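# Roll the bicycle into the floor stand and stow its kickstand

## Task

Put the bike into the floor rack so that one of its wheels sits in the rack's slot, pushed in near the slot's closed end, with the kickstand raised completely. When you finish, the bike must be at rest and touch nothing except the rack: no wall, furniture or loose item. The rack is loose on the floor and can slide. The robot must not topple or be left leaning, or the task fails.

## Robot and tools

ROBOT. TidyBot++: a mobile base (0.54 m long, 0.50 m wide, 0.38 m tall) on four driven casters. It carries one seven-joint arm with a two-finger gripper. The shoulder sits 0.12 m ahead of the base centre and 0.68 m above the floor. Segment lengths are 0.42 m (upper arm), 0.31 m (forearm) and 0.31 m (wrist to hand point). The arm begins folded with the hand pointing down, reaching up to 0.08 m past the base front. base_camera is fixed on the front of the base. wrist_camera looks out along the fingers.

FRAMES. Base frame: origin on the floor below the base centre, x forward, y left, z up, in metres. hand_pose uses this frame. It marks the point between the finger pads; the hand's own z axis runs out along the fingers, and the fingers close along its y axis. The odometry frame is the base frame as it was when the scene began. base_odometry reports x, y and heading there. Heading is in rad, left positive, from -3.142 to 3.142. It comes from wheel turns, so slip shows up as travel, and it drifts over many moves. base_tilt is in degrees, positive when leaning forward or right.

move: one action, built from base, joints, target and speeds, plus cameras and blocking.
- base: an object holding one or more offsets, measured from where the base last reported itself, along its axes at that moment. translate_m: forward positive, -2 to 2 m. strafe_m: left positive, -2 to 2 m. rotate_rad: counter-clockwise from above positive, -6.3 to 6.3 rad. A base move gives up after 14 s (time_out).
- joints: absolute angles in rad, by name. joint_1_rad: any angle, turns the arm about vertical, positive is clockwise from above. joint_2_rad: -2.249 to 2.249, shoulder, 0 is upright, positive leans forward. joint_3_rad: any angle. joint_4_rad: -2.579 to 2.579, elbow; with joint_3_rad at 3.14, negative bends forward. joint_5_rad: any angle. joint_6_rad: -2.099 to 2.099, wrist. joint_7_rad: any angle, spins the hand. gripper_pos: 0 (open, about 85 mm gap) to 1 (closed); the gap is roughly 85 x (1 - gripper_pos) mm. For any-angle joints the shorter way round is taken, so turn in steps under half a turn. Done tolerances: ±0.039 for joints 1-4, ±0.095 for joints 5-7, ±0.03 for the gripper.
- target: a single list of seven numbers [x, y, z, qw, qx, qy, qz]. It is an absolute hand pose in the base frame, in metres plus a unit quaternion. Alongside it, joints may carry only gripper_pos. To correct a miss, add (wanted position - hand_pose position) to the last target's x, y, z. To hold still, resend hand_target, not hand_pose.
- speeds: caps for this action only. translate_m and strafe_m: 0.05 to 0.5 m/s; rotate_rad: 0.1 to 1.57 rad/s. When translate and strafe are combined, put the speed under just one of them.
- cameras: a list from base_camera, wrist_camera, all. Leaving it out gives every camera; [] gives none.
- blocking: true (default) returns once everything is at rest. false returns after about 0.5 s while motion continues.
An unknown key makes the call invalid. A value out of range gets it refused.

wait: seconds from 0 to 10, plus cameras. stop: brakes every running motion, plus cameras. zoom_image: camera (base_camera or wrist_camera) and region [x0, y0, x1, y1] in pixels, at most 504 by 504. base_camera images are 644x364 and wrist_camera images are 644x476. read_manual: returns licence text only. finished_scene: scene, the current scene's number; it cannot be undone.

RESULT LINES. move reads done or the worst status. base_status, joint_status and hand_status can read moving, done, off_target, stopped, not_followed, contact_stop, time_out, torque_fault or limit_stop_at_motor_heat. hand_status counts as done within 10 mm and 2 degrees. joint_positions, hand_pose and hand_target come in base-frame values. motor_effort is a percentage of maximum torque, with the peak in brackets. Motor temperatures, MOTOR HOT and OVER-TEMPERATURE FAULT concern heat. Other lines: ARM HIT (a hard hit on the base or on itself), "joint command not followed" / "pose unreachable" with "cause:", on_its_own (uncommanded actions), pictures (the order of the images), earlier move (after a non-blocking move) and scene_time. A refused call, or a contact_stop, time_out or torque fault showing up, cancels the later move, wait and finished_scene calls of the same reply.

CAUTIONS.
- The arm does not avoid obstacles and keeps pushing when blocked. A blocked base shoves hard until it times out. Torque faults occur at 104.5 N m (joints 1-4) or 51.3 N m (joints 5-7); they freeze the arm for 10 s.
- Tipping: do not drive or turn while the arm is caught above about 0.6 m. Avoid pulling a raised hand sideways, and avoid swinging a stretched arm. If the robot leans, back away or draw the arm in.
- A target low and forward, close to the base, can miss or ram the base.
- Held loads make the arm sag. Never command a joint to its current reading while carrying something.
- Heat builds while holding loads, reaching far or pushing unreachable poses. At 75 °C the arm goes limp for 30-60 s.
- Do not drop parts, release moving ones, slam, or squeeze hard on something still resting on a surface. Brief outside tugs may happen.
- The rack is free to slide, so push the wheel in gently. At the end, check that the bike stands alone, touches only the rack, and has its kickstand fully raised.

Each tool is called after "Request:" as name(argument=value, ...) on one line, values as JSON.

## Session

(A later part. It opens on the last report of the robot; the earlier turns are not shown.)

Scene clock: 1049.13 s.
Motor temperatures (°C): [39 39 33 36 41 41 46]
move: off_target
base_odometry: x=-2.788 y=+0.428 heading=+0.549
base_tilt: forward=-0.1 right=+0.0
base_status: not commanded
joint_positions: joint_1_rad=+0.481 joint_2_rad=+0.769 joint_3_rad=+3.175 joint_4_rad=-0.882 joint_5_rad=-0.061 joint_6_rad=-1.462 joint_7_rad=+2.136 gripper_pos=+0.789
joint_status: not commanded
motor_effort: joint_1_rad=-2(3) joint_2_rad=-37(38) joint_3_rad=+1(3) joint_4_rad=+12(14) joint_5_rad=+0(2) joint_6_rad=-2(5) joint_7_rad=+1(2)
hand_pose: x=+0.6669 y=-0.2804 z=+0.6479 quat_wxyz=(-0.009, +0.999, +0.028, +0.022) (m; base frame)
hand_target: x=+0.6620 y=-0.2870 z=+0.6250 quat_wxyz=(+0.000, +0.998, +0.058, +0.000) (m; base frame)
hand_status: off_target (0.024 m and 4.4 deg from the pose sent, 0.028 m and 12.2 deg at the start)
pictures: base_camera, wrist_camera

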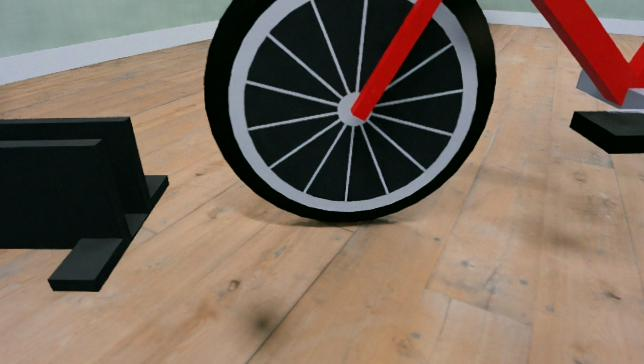

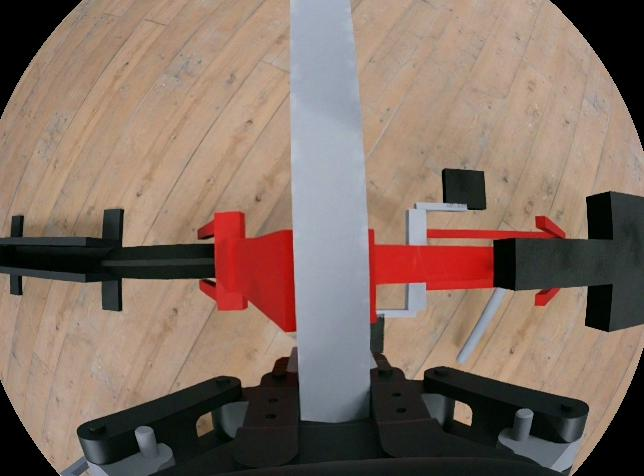

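Request:
move(target=[0.664, -0.287, 0.625, 0, 0.9995, 0.03, 0], base={"strafe_m": 0.06}, speeds={"strafe_m": 0.08})

Request:
zoom_image(camera="wrist_camera", region=[0, 170, 240, 340])

Request:
zoom_image(camera="base_camera", region=[0, 40, 400, 300])

Scene clock: 1056.63 s.
Motor temperatures (°C): [39 39 33 36 41 41 46]
move: off_target
base_odometry: x=-2.820 y=+0.480 heading=+0.550
base_tilt: forward=-0.1 right=+0.0
base_status: done
joint_positions: joint_1_rad=+0.475 joint_2_rad=+0.770 joint_3_rad=+3.179 joint_4_rad=-0.879 joint_5_rad=-0.060 joint_6_rad=-1.462 joint_7_rad=+2.128 gripper_pos=+0.789
joint_status: not commanded
motor_effort: joint_1_rad=-2(6) joint_2_rad=-34(38) joint_3_rad=+0(4) joint_4_rad=+13(16) joint_5_rad=-1(3) joint_6_rad=+4(8) joint_7_rad=+0(1)
hand_pose: x=+0.6685 y=-0.2796 z=+0.6480 quat_wxyz=(-0.007, +0.999, +0.025, +0.022) (m; base frame)
hand_target: x=+0.6640 y=-0.2870 z=+0.6250 quat_wxyz=(+0.000, +1.000, +0.030, +0.000) (m; base frame)
hand_status: off_target (0.025 m and 2.7 deg from the pose sent, 0.024 m and 2.7 deg at the start)
pictures: base_camera, wrist_camera

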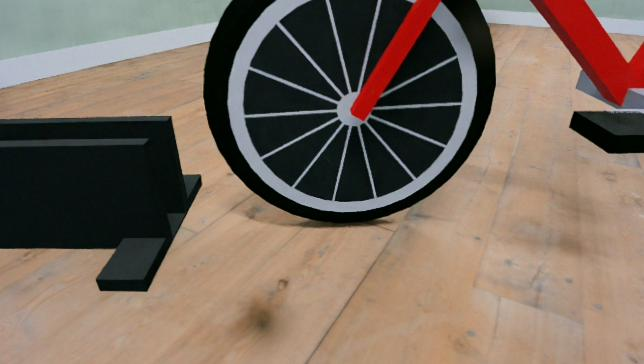

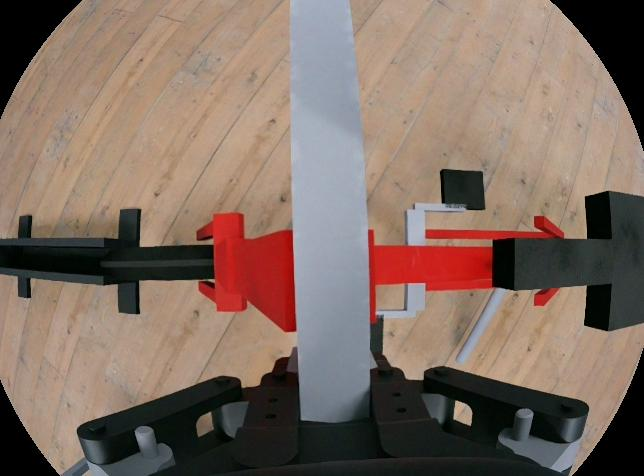

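Scaled by 2.100.

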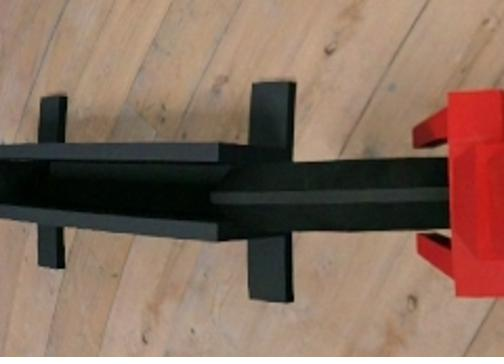

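Scaled by 1.260.

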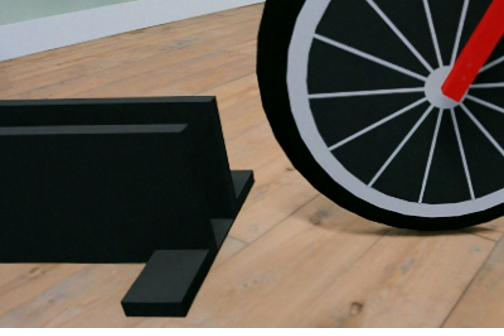

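Request:
move(target=[0.666, -0.287, 0.625, 0, 0.9998, -0.02, 0], base={"strafe_m": 0.05}, speeds={"strafe_m": 0.08})

Request:
zoom_image(camera="wrist_camera", region=[0, 170, 240, 340])

Request:
zoom_image(camera="base_camera", region=[0, 40, 400, 300])

Scene clock: 1066.40 s.
Motor temperatures (°C): [39 39 33 36 41 41 46]
move: off_target
base_odometry: x=-2.846 y=+0.522 heading=+0.551
base_tilt: forward=+0.0 right=+0.0
base_status: done
joint_positions: joint_1_rad=+0.463 joint_2_rad=+0.770 joint_3_rad=+3.189 joint_4_rad=-0.876 joint_5_rad=-0.060 joint_6_rad=-1.462 joint_7_rad=+2.072 gripper_pos=+0.789
joint_status: not commanded
motor_effort: joint_1_rad=-1(7) joint_2_rad=-34(35) joint_3_rad=+1(4) joint_4_rad=+12(14) joint_5_rad=-2(4) joint_6_rad=+2(6) joint_7_rad=-1(2)
hand_pose: x=+0.6707 y=-0.2780 z=+0.6490 quat_wxyz=(-0.003, +1.000, +0.000, +0.022) (m; base frame)
hand_target: x=+0.6660 y=-0.2870 z=+0.6250 quat_wxyz=(+0.000, +1.000, -0.020, +0.000) (m; base frame)
hand_status: off_target (0.026 m and 3.4 deg from the pose sent, 0.024 m and 5.8 deg at the start)
pictures: base_camera, wrist_camera

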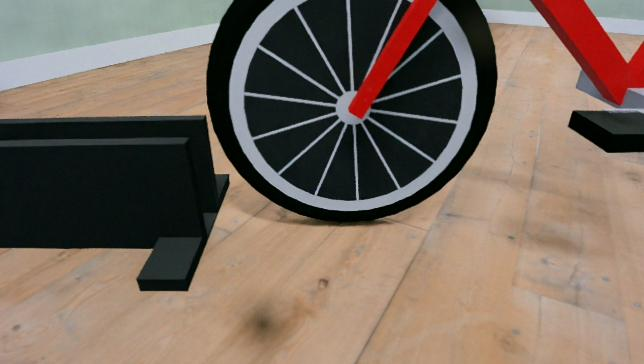

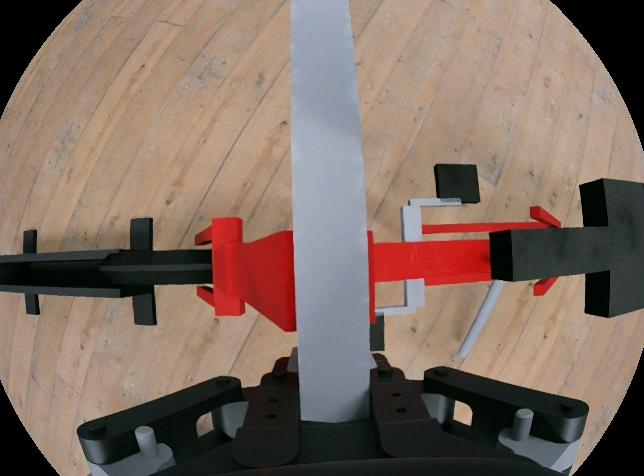

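Scaled by 2.100.

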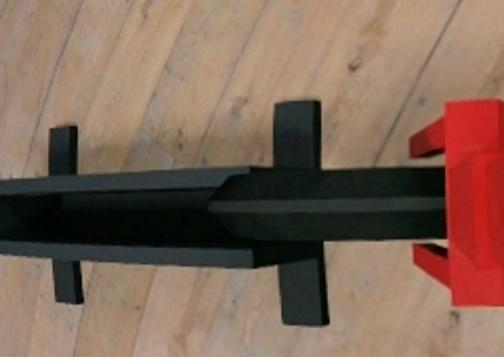

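Scaled by 1.260.

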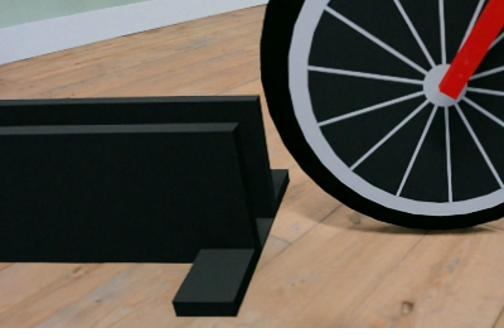

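Request:
move(target=[0.666, -0.287, 0.625, 0, 0.9985, 0.055, 0], base={"strafe_m": 0.025}, speeds={"strafe_m": 0.05})

Request:
zoom_image(camera="wrist_camera", region=[0, 170, 240, 340])

Request:
zoom_image(camera="base_camera", region=[0, 40, 400, 300])

Scene clock: 1071.97 s.
Motor temperatures (°C): [39 39 33 36 41 41 46]
move: off_target
base_odometry: x=-2.859 y=+0.544 heading=+0.551
base_tilt: forward=-0.1 right=+0.0
base_status: done
joint_positions: joint_1_rad=+0.476 joint_2_rad=+0.774 joint_3_rad=+3.176 joint_4_rad=-0.872 joint_5_rad=-0.058 joint_6_rad=-1.458 joint_7_rad=+2.144 gripper_pos=+0.789
joint_status: not commanded
motor_effort: joint_1_rad=-2(5) joint_2_rad=-34(37) joint_3_rad=-1(2) joint_4_rad=+12(15) joint_5_rad=-4(4) joint_6_rad=+3(5) joint_7_rad=+0(1)
hand_pose: x=+0.6713 y=-0.2812 z=+0.6480 quat_wxyz=(-0.005, +0.999, +0.033, +0.025) (m; base frame)
hand_target: x=+0.6660 y=-0.2870 z=+0.6250 quat_wxyz=(+0.000, +0.998, +0.055, +0.000) (m; base frame)
hand_status: off_target (0.024 m and 3.8 deg from the pose sent, 0.026 m and 6.8 deg at the start)
pictures: base_camera, wrist_camera

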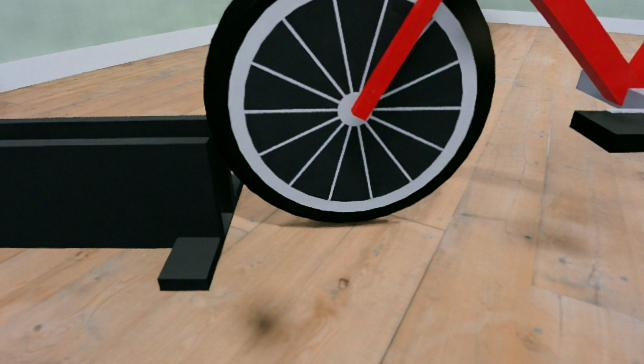

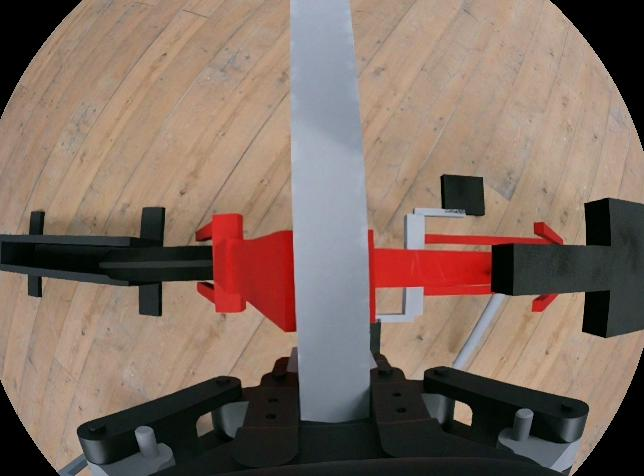

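Scaled by 2.100.

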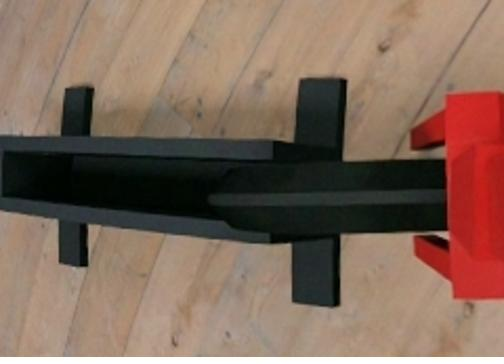

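Scaled by 1.260.

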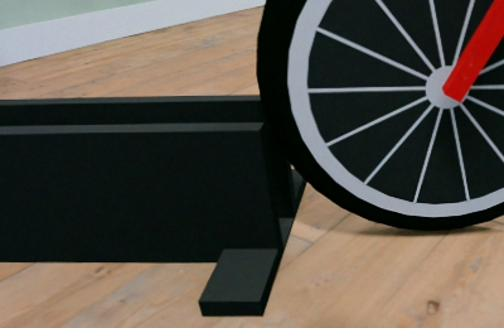

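Request:
move(target=[0.669, -0.287, 0.625, 0, 0.9999, 0.01, 0], base={"strafe_m": 0.06}, speeds={"strafe_m": 0.08})

Request:
zoom_image(camera="wrist_camera", region=[0, 170, 240, 340])

Request:
zoom_image(camera="base_camera", region=[0, 40, 400, 300])

Scene clock: 1080.43 s.
Motor temperatures (°C): [39 39 33 36 41 41 46]
move: off_target
base_odometry: x=-2.890 y=+0.595 heading=+0.552
base_tilt: forward=-0.1 right=+0.1
base_status: done
joint_positions: joint_1_rad=+0.464 joint_2_rad=+0.777 joint_3_rad=+3.182 joint_4_rad=-0.862 joint_5_rad=-0.058 joint_6_rad=-1.459 joint_7_rad=+2.108 gripper_pos=+0.789
joint_status: not commanded
motor_effort: joint_1_rad=-2(7) joint_2_rad=-35(36) joint_3_rad=+0(4) joint_4_rad=+13(16) joint_5_rad=-2(5) joint_6_rad=+3(7) joint_7_rad=-1(1)
hand_pose: x=+0.6760 y=-0.2784 z=+0.6490 quat_wxyz=(-0.002, +0.999, +0.020, +0.026) (m; base frame)
hand_target: x=+0.6690 y=-0.2870 z=+0.6250 quat_wxyz=(+0.000, +1.000, +0.010, +0.000) (m; base frame)
hand_status: off_target (0.026 m and 3.2 deg from the pose sent, 0.024 m and 4.0 deg at the start)
pictures: base_camera, wrist_camera

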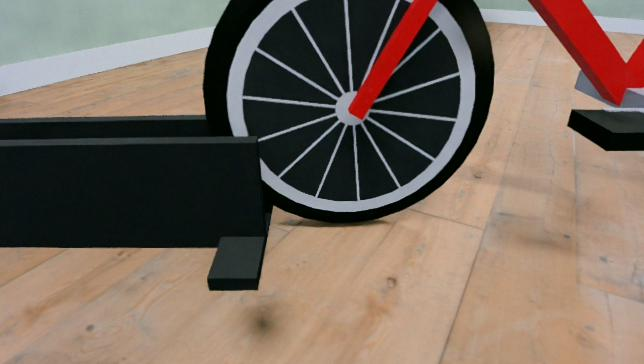

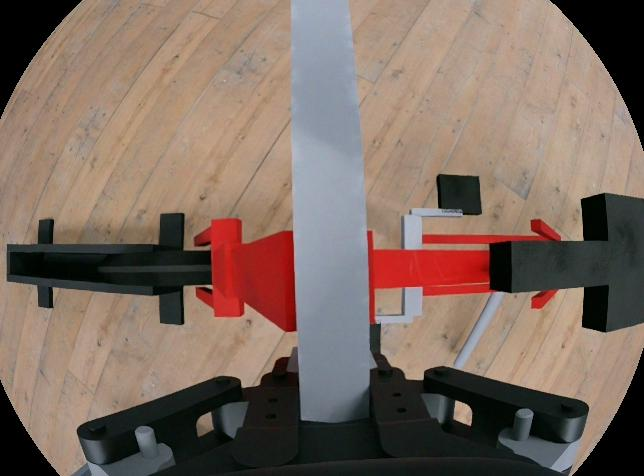

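Scaled by 2.100.

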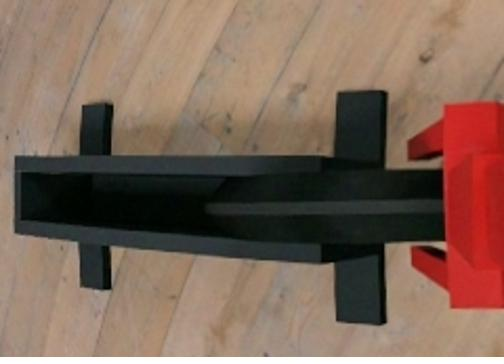

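Scaled by 1.260.

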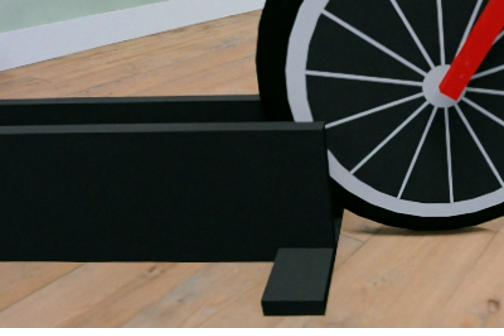

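Request:
move(base={"strafe_m": 0.12}, speeds={"strafe_m": 0.08})

Request:
zoom_image(camera="wrist_camera", region=[0, 170, 240, 340])

Request:
zoom_image(camera="base_camera", region=[100, 40, 500, 300])

Scene clock: 1092.07 s.
Motor temperatures (°C): [39 39 33 36 41 41 46]
move: done
base_odometry: x=-2.953 y=+0.697 heading=+0.553
base_tilt: forward=+0.0 right=+0.0
base_status: done
joint_positions: joint_1_rad=+0.506 joint_2_rad=+0.779 joint_3_rad=+3.186 joint_4_rad=-0.856 joint_5_rad=-0.057 joint_6_rad=-1.459 joint_7_rad=+2.108 gripper_pos=+0.789
joint_status: not commanded
motor_effort: joint_1_rad=-9(11) joint_2_rad=-36(37) joint_3_rad=-2(4) joint_4_rad=+11(14) joint_5_rad=-2(4) joint_6_rad=+0(4) joint_7_rad=+0(2)
hand_pose: x=+0.6647 y=-0.3039 z=+0.6497 quat_wxyz=(+0.001, +1.000, -0.002, +0.027) (m; base frame)
hand_target: x=+0.6690 y=-0.2870 z=+0.6250 quat_wxyz=(+0.000, +1.000, +0.010, +0.000) (m; base frame)
hand_status: not commanded
pictures: base_camera, wrist_camera

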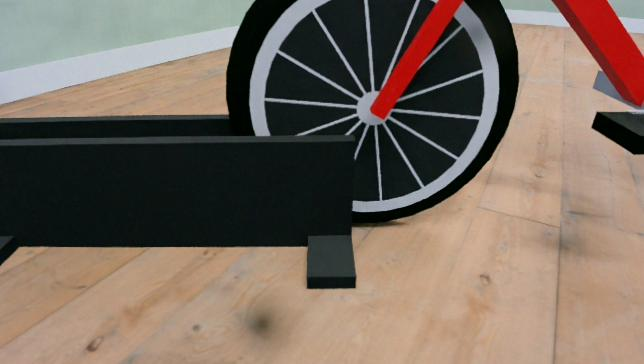

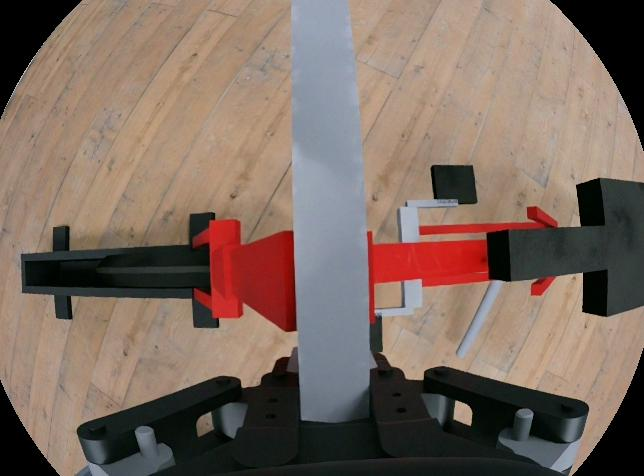

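Scaled by 2.100.

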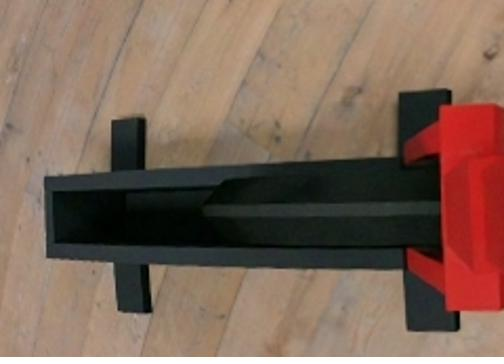

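Scaled by 1.260.

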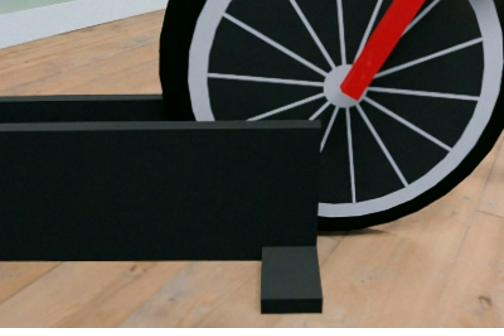

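Request:
zoom_image(camera="base_camera", region=[290, 120, 450, 300])

Scaled by 2.800.

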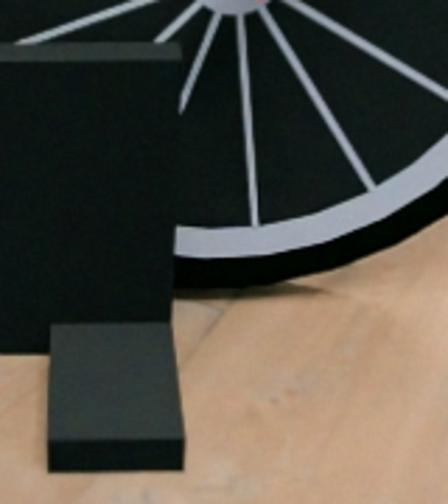

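Request:
move(base={"strafe_m": 0.06}, speeds={"strafe_m": 0.08})

Request:
zoom_image(camera="base_camera", region=[200, 40, 560, 300])

Request:
zoom_image(camera="wrist_camera", region=[0, 170, 240, 340])

Scene clock: 1109.40 s.
Motor temperatures (°C): [39 39 33 36 41 41 46]
move: done
base_odometry: x=-2.985 y=+0.748 heading=+0.553
base_tilt: forward=+0.0 right=+0.0
base_status: done
joint_positions: joint_1_rad=+0.479 joint_2_rad=+0.780 joint_3_rad=+3.195 joint_4_rad=-0.849 joint_5_rad=-0.043 joint_6_rad=-1.460 joint_7_rad=+2.108 gripper_pos=+0.790
joint_status: not commanded
motor_effort: joint_1_rad=-2(17) joint_2_rad=-34(38) joint_3_rad=+0(8) joint_4_rad=+12(12) joint_5_rad=-2(7) joint_6_rad=+1(5) joint_7_rad=+1(3)
hand_pose: x=+0.6703 y=-0.2981 z=+0.6516 quat_wxyz=(+0.011, +1.000, +0.008, +0.025) (m; base frame)
hand_target: x=+0.6690 y=-0.2870 z=+0.6250 quat_wxyz=(+0.000, +1.000, +0.010, +0.000) (m; base frame)
hand_status: not commanded
pictures: base_camera, wrist_camera

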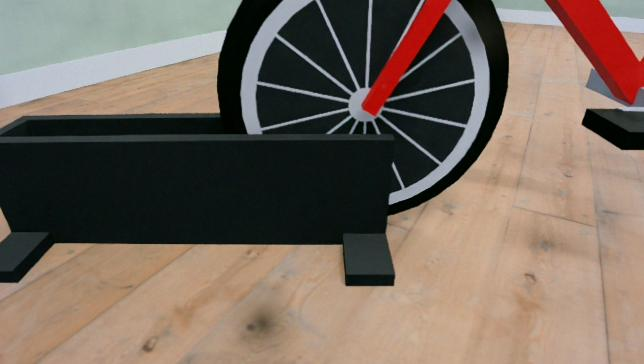

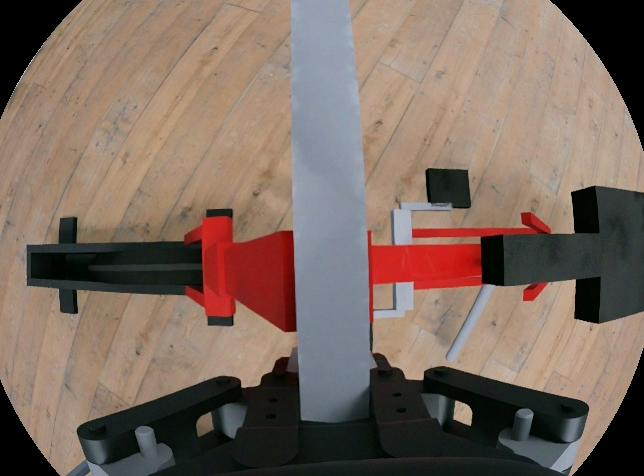

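Scaled by 1.400.

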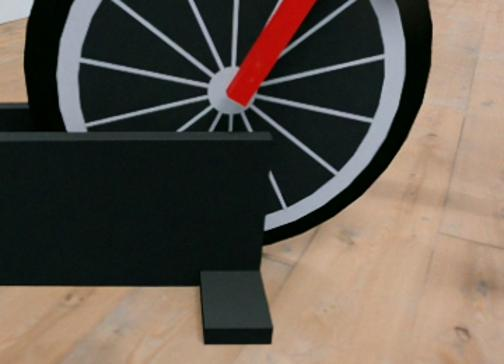

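Scaled by 2.100.

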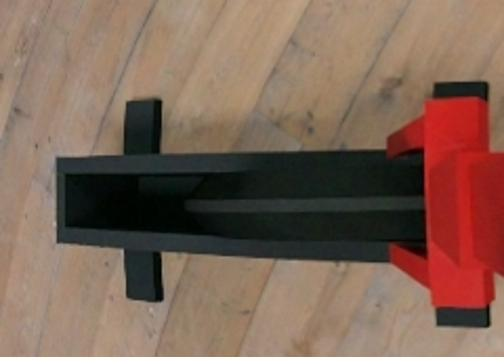

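Request:
move(base={"strafe_m": 0.1}, speeds={"strafe_m": 0.08})

Request:
zoom_image(camera="wrist_camera", region=[0, 170, 240, 340])

Scene clock: 1113.83 s.
Motor temperatures (°C): [39 39 33 36 41 41 46]
move: done
base_odometry: x=-3.037 y=+0.833 heading=+0.554
base_tilt: forward=-0.1 right=+0.1
base_status: done
joint_positions: joint_1_rad=+0.479 joint_2_rad=+0.780 joint_3_rad=+3.193 joint_4_rad=-0.848 joint_5_rad=-0.043 joint_6_rad=-1.460 joint_7_rad=+2.108 gripper_pos=+0.790
joint_status: not commanded
motor_effort: joint_1_rad=-2(8) joint_2_rad=-35(37) joint_3_rad=-1(3) joint_4_rad=+13(14) joint_5_rad=-3(5) joint_6_rad=+1(4) joint_7_rad=+1(4)
hand_pose: x=+0.6713 y=-0.2972 z=+0.6517 quat_wxyz=(+0.011, +1.000, +0.010, +0.025) (m; base frame)
hand_target: x=+0.6690 y=-0.2870 z=+0.6250 quat_wxyz=(+0.000, +1.000, +0.010, +0.000) (m; base frame)
hand_status: not commanded
pictures: base_camera, wrist_camera

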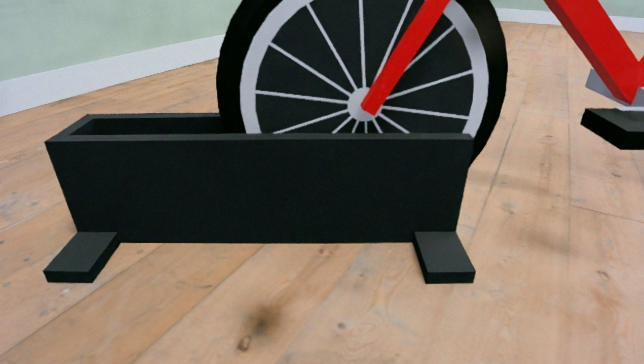

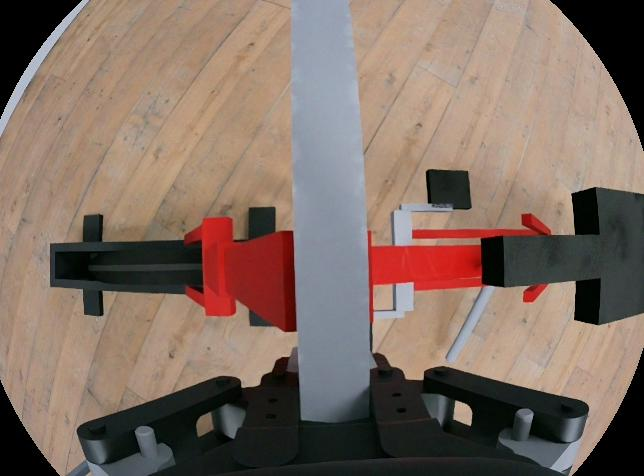

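Scaled by 2.100.

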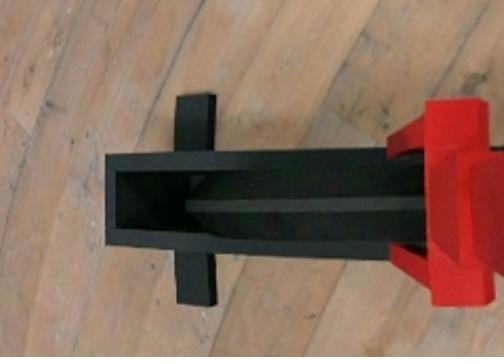

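Request:
move(base={"strafe_m": 0.09}, speeds={"strafe_m": 0.07})

Request:
zoom_image(camera="wrist_camera", region=[0, 170, 240, 340])

Scene clock: 1119.13 s.
Motor temperatures (°C): [39 39 33 36 41 41 46]
move: done
base_odometry: x=-3.085 y=+0.910 heading=+0.555
base_tilt: forward=-0.1 right=+0.0
base_status: done
joint_positions: joint_1_rad=+0.471 joint_2_rad=+0.781 joint_3_rad=+3.191 joint_4_rad=-0.847 joint_5_rad=-0.042 joint_6_rad=-1.460 joint_7_rad=+2.108 gripper_pos=+0.790
joint_status: not commanded
motor_effort: joint_1_rad=-1(6) joint_2_rad=-33(38) joint_3_rad=+0(3) joint_4_rad=+11(14) joint_5_rad=-3(5) joint_6_rad=+2(3) joint_7_rad=+1(3)
hand_pose: x=+0.6742 y=-0.2922 z=+0.6517 quat_wxyz=(+0.010, +1.000, +0.014, +0.026) (m; base frame)
hand_target: x=+0.6690 y=-0.2870 z=+0.6250 quat_wxyz=(+0.000, +1.000, +0.010, +0.000) (m; base frame)
hand_status: not commanded
pictures: base_camera, wrist_camera

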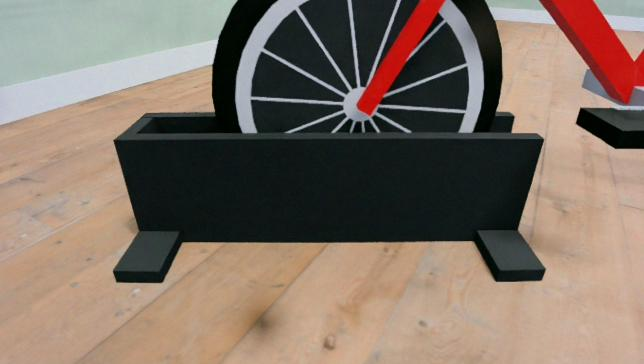

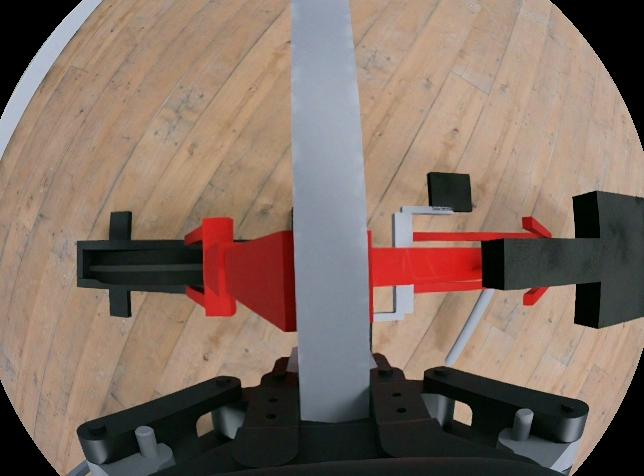

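Scaled by 2.100.

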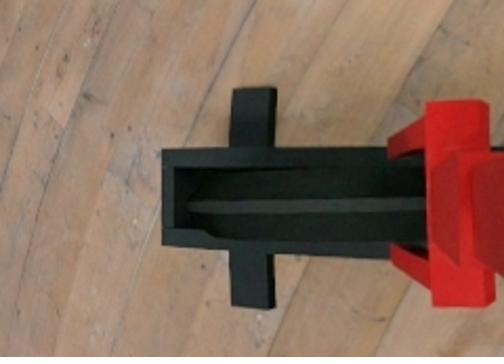

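Request:
move(base={"strafe_m": 0.025}, speeds={"strafe_m": 0.05})

Request:
zoom_image(camera="wrist_camera", region=[60, 170, 300, 340])

Request:
zoom_image(camera="wrist_camera", region=[360, 150, 640, 390])

Scene clock: 1125.30 s.
Motor temperatures (°C): [39 39 33 36 41 41 46]
move: done
base_odometry: x=-3.098 y=+0.931 heading=+0.555
base_tilt: forward=-0.1 right=+0.0
base_status: done
joint_positions: joint_1_rad=+0.469 joint_2_rad=+0.781 joint_3_rad=+3.189 joint_4_rad=-0.847 joint_5_rad=-0.042 joint_6_rad=-1.460 joint_7_rad=+2.108 gripper_pos=+0.790
joint_status: not commanded
motor_effort: joint_1_rad=+0(6) joint_2_rad=-34(35) joint_3_rad=+0(3) joint_4_rad=+12(14) joint_5_rad=-2(5) joint_6_rad=+2(3) joint_7_rad=+1(1)
hand_pose: x=+0.6752 y=-0.2906 z=+0.6517 quat_wxyz=(+0.010, +0.999, +0.016, +0.026) (m; base frame)
hand_target: x=+0.6690 y=-0.2870 z=+0.6250 quat_wxyz=(+0.000, +1.000, +0.010, +0.000) (m; base frame)
hand_status: not commanded
pictures: base_camera, wrist_camera

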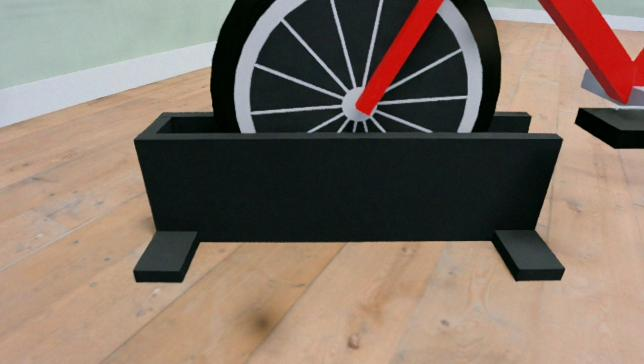

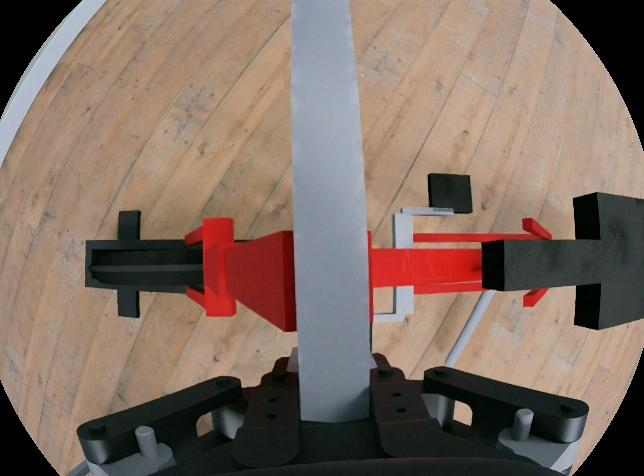

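Scaled by 2.100.

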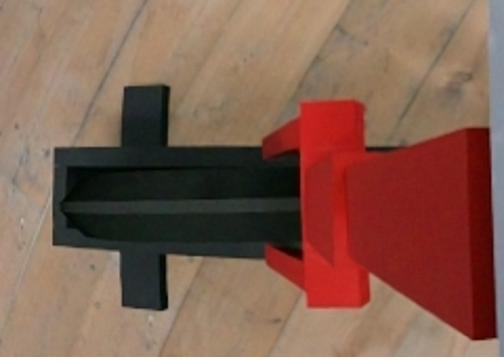

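Scaled by 1.800.

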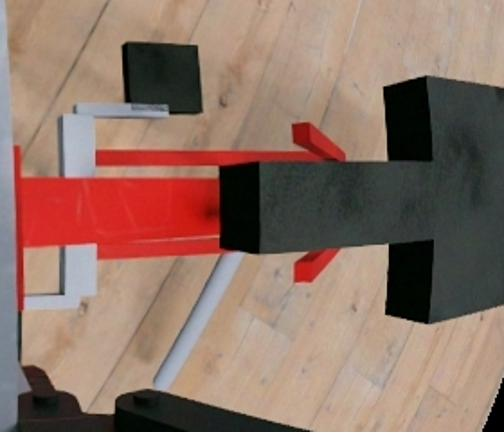

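Request:
move(joints={"gripper_pos": 0.5})

Request:
move(joints={"gripper_pos": 0.0})

Scene clock: 1132.77 s.
Motor temperatures (°C): [39 39 33 36 41 41 46]
move: done
base_odometry: x=-3.098 y=+0.931 heading=+0.555
base_tilt: forward=-0.1 right=+0.0
base_status: not commanded
joint_positions: joint_1_rad=+0.470 joint_2_rad=+0.791 joint_3_rad=+3.189 joint_4_rad=-0.846 joint_5_rad=-0.042 joint_6_rad=-1.460 joint_7_rad=+2.108 gripper_pos=+0.500
joint_status: all done
motor_effort: joint_1_rad=-1(3) joint_2_rad=-38(39) joint_3_rad=+1(2) joint_4_rad=+13(15) joint_5_rad=-1(3) joint_6_rad=+1(3) joint_7_rad=+0(1)
hand_pose: x=+0.6746 y=-0.2913 z=+0.6455 quat_wxyz=(+0.008, +1.000, +0.015, +0.022) (m; base frame)
hand_target: x=+0.6690 y=-0.2870 z=+0.6250 quat_wxyz=(+0.000, +1.000, +0.010, +0.000) (m; base frame)
hand_status: not commanded
pictures: base_camera, wrist_camera

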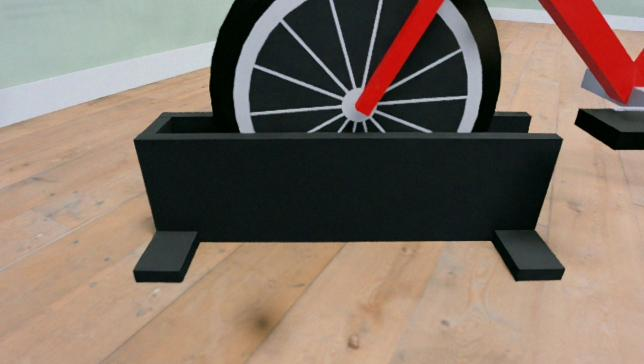

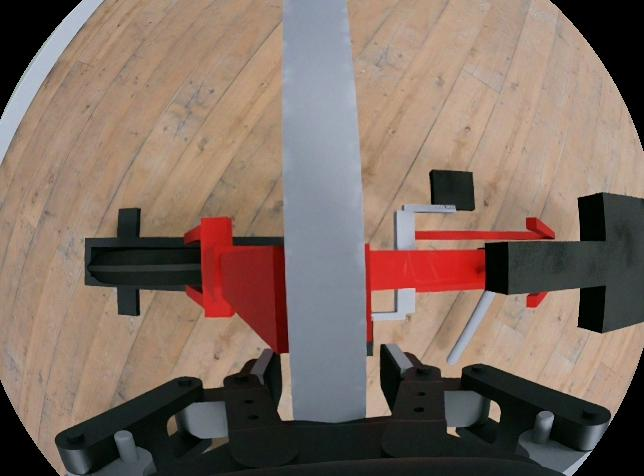

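Scene clock: 1133.60 s.
Motor temperatures (°C): [39 39 33 36 41 41 46]
move: done
base_odometry: x=-3.098 y=+0.931 heading=+0.555
base_tilt: forward=+0.0 right=+0.0
base_status: not commanded
joint_positions: joint_1_rad=+0.470 joint_2_rad=+0.791 joint_3_rad=+3.189 joint_4_rad=-0.846 joint_5_rad=-0.042 joint_6_rad=-1.460 joint_7_rad=+2.108 gripper_pos=+0.000
joint_status: all done
motor_effort: joint_1_rad=-1(2) joint_2_rad=-36(36) joint_3_rad=+0(2) joint_4_rad=+13(14) joint_5_rad=+0(1) joint_6_rad=+2(2) joint_7_rad=+0(0)
hand_pose: x=+0.6746 y=-0.2913 z=+0.6454 quat_wxyz=(+0.008, +1.000, +0.015, +0.022) (m; base frame)
hand_target: x=+0.6690 y=-0.2870 z=+0.6250 quat_wxyz=(+0.000, +1.000, +0.010, +0.000) (m; base frame)
hand_status: not commanded
pictures: base_camera, wrist_camera

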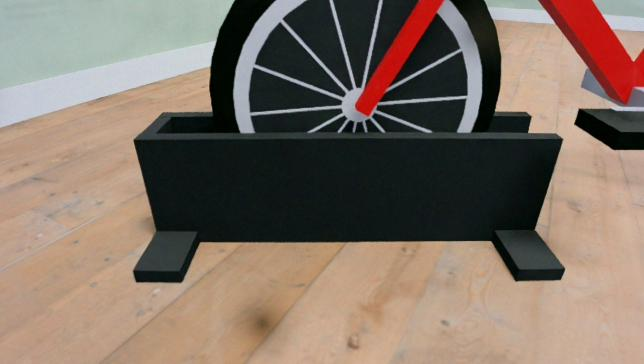

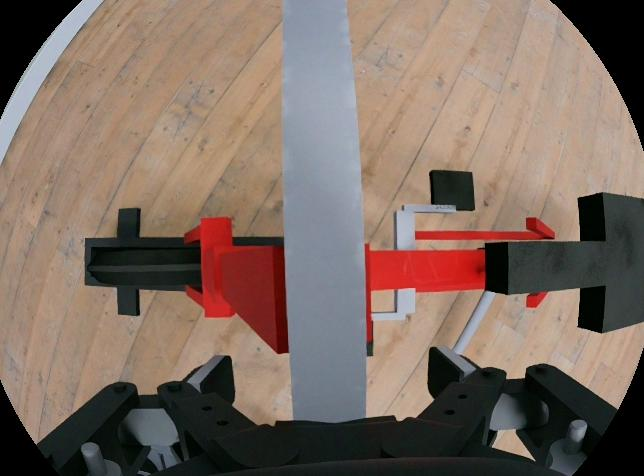

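Request:
move(target=[0.64, -0.287, 0.75, 0, 1, 0.01, 0])

Request:
zoom_image(camera="wrist_camera", region=[80, 150, 580, 450])

Scene clock: 1137.67 s.
Motor temperatures (°C): [39 39 33 36 41 41 46]
move: off_target
base_odometry: x=-3.098 y=+0.931 heading=+0.555
base_tilt: forward=-0.1 right=+0.0
base_status: not commanded
joint_positions: joint_1_rad=+0.482 joint_2_rad=+0.771 joint_3_rad=+3.189 joint_4_rad=-0.597 joint_5_rad=-0.042 joint_6_rad=-1.729 joint_7_rad=+2.108 gripper_pos=+0.000
joint_status: not commanded
motor_effort: joint_1_rad=-1(1) joint_2_rad=-41(45) joint_3_rad=+1(2) joint_4_rad=+14(17) joint_5_rad=+0(0) joint_6_rad=+1(3) joint_7_rad=+0(0)
hand_pose: x=+0.6622 y=-0.2897 z=+0.7359 quat_wxyz=(+0.008, +1.000, +0.015, +0.022) (m; base frame)
hand_target: x=+0.6400 y=-0.2870 z=+0.7500 quat_wxyz=(+0.000, +1.000, +0.010, +0.000) (m; base frame)
hand_status: off_target (0.026 m and 2.7 deg from the pose sent, 0.110 m and 2.7 deg at the start)
pictures: base_camera, wrist_camera

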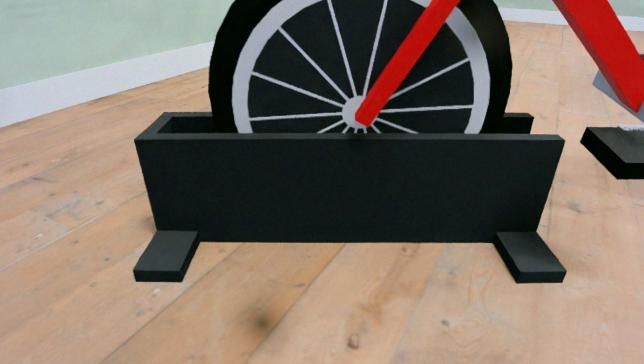

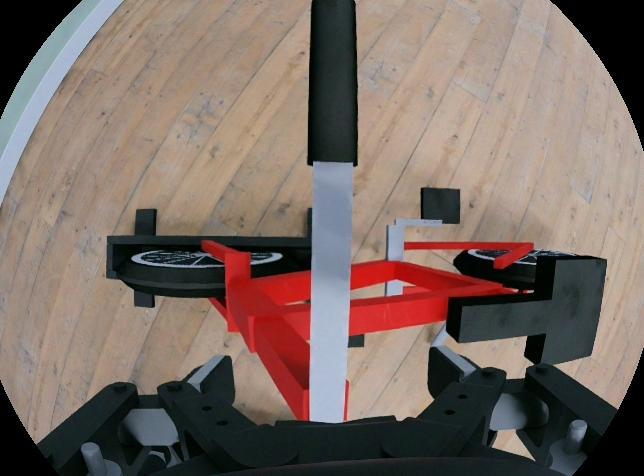

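Scaled by 1.008.

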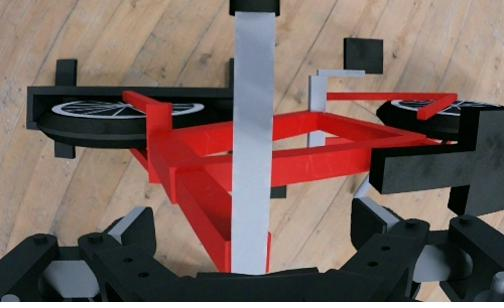

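Request:
move(target=[0.42, -0.2, 0.8, 0, 1, 0.01, 0])

Request:
move(base={"strafe_m": -0.55})

Request:
zoom_image(camera="base_camera", region=[100, 0, 600, 364])

Scene clock: 1152.27 s.
Motor temperatures (°C): [39 39 33 36 41 41 46]
move: off_target
base_odometry: x=-3.098 y=+0.931 heading=+0.555
base_tilt: forward=-0.1 right=+0.0
base_status: not commanded
joint_positions: joint_1_rad=+0.378 joint_2_rad=+0.130 joint_3_rad=+3.384 joint_4_rad=-1.400 joint_5_rad=-0.042 joint_6_rad=-1.684 joint_7_rad=+2.136 gripper_pos=+0.000
joint_status: not commanded
motor_effort: joint_1_rad=-1(1) joint_2_rad=-19(42) joint_3_rad=+2(3) joint_4_rad=+14(16) joint_5_rad=+0(1) joint_6_rad=-1(1) joint_7_rad=+0(0)
hand_pose: x=+0.4136 y=-0.1870 z=+0.8019 quat_wxyz=(-0.024, +0.999, -0.026, -0.026) (m; base frame)
hand_target: x=+0.4200 y=-0.2000 z=+0.8000 quat_wxyz=(+0.000, +1.000, +0.010, +0.000) (m; base frame)
hand_status: off_target (0.015 m and 5.7 deg from the pose sent, 0.266 m and 2.7 deg at the start)
pictures: base_camera, wrist_camera

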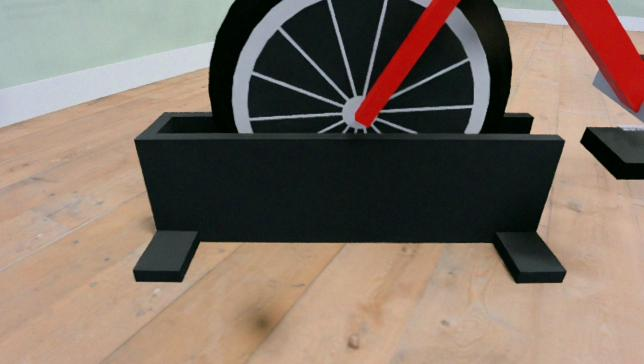

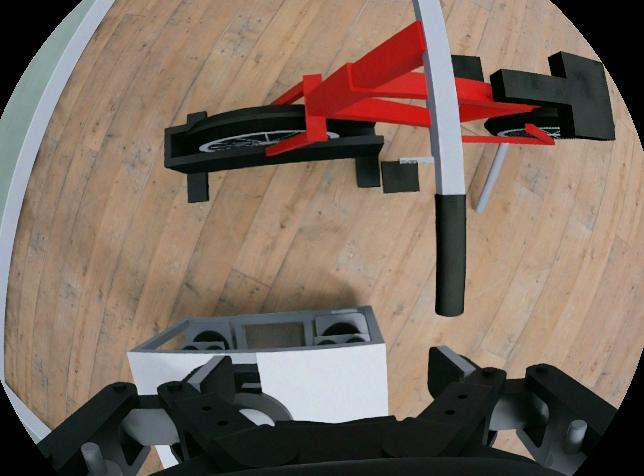

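Scene clock: 1154.77 s.
Motor temperatures (°C): [39 39 33 36 41 41 46]
move: done
base_odometry: x=-2.808 y=+0.464 heading=+0.556
base_tilt: forward=-0.1 right=+0.0
base_status: done
joint_positions: joint_1_rad=+0.368 joint_2_rad=+0.123 joint_3_rad=+3.395 joint_4_rad=-1.403 joint_5_rad=-0.042 joint_6_rad=-1.677 joint_7_rad=+2.136 gripper_pos=+0.000
joint_status: not commanded
motor_effort: joint_1_rad=-1(3) joint_2_rad=-19(21) joint_3_rad=+1(4) joint_4_rad=+14(15) joint_5_rad=+0(1) joint_6_rad=-1(2) joint_7_rad=+0(0)
hand_pose: x=+0.4136 y=-0.1876 z=+0.8035 quat_wxyz=(-0.021, +0.999, -0.026, -0.021) (m; base frame)
hand_target: x=+0.4200 y=-0.2000 z=+0.8000 quat_wxyz=(+0.000, +1.000, +0.010, +0.000) (m; base frame)
hand_status: not commanded
pictures: base_camera, wrist_camera

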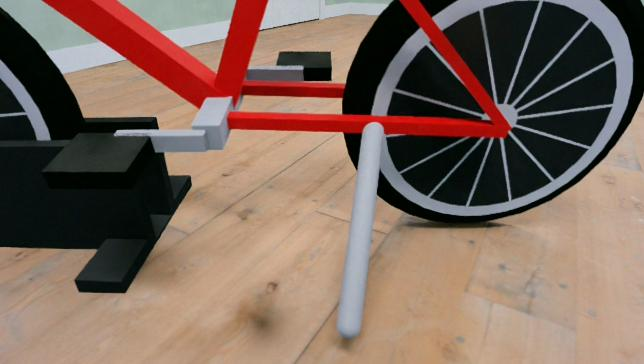

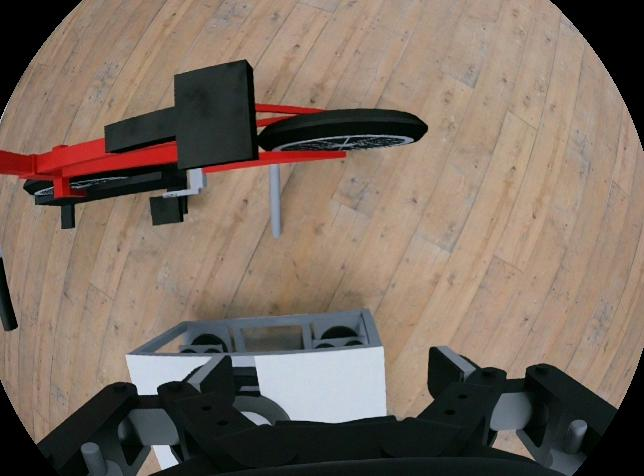

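Scaled by 1.008.

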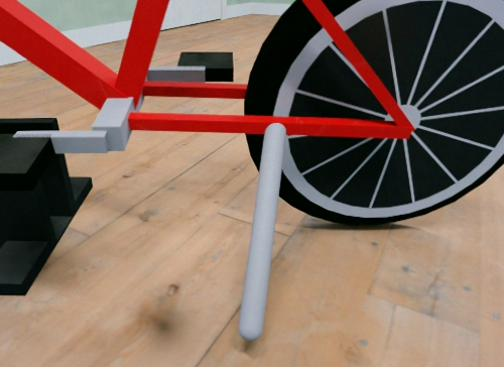

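Request:
move(base={"strafe_m": 0.185}, target=[0.6, 0.0, 0.78, 0, 0.7071, -0.7071, 0])

Scene clock: 1195.10 s.
Motor temperatures (°C): [39 39 33 36 41 41 46]
move: off_target
base_odometry: x=-2.906 y=+0.621 heading=+0.556
base_tilt: forward=+0.0 right=+0.0
base_status: done
joint_positions: joint_1_rad=-0.166 joint_2_rad=+0.401 joint_3_rad=+3.423 joint_4_rad=-1.119 joint_5_rad=-0.051 joint_6_rad=-1.677 joint_7_rad=+0.176 gripper_pos=+0.000
joint_status: not commanded
motor_effort: joint_1_rad=-1(3) joint_2_rad=-29(30) joint_3_rad=+3(4) joint_4_rad=+14(16) joint_5_rad=+1(2) joint_6_rad=+0(1) joint_7_rad=+0(0)
hand_pose: x=+0.5820 y=-0.0152 z=+0.7775 quat_wxyz=(+0.035, +0.736, -0.676, +0.001) (m; base frame)
hand_target: x=+0.6000 y=+0.0000 z=+0.7800 quat_wxyz=(+0.000, +0.707, -0.707, +0.000) (m; base frame)
hand_status: off_target (0.024 m and 6.3 deg from the pose sent, 0.266 m and 87.0 deg at the start)
pictures: base_camera, wrist_camera

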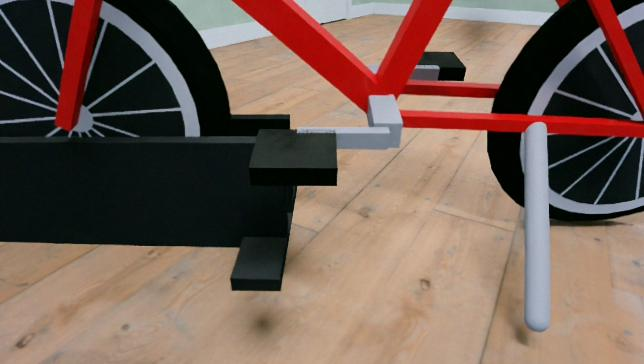

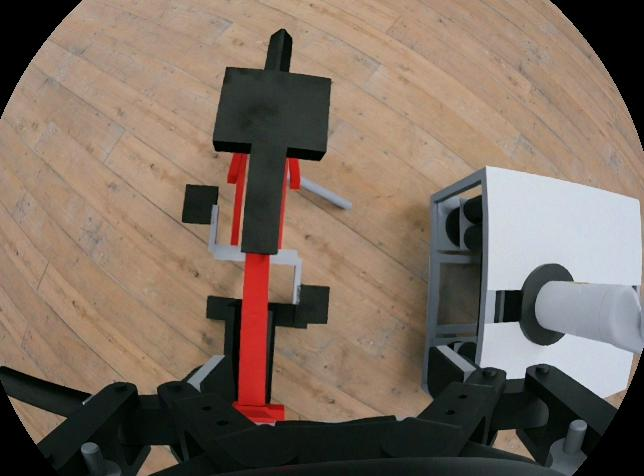

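Request:
zoom_image(camera="base_camera", region=[460, 100, 640, 360])

Request:
zoom_image(camera="base_camera", region=[0, 0, 320, 300])

Scaled by 1.938.

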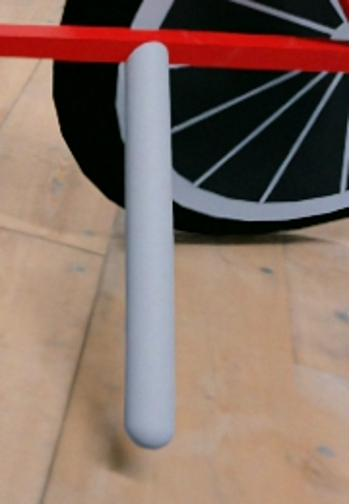

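Scaled by 1.575.

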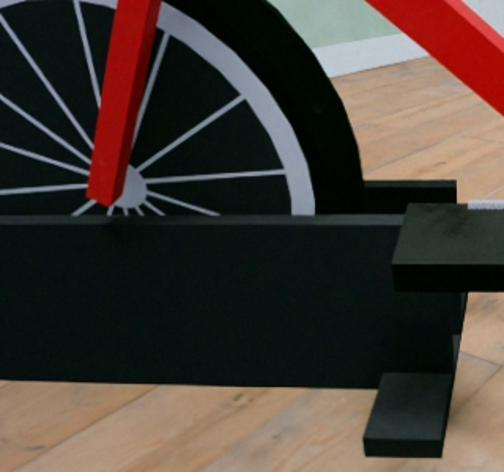

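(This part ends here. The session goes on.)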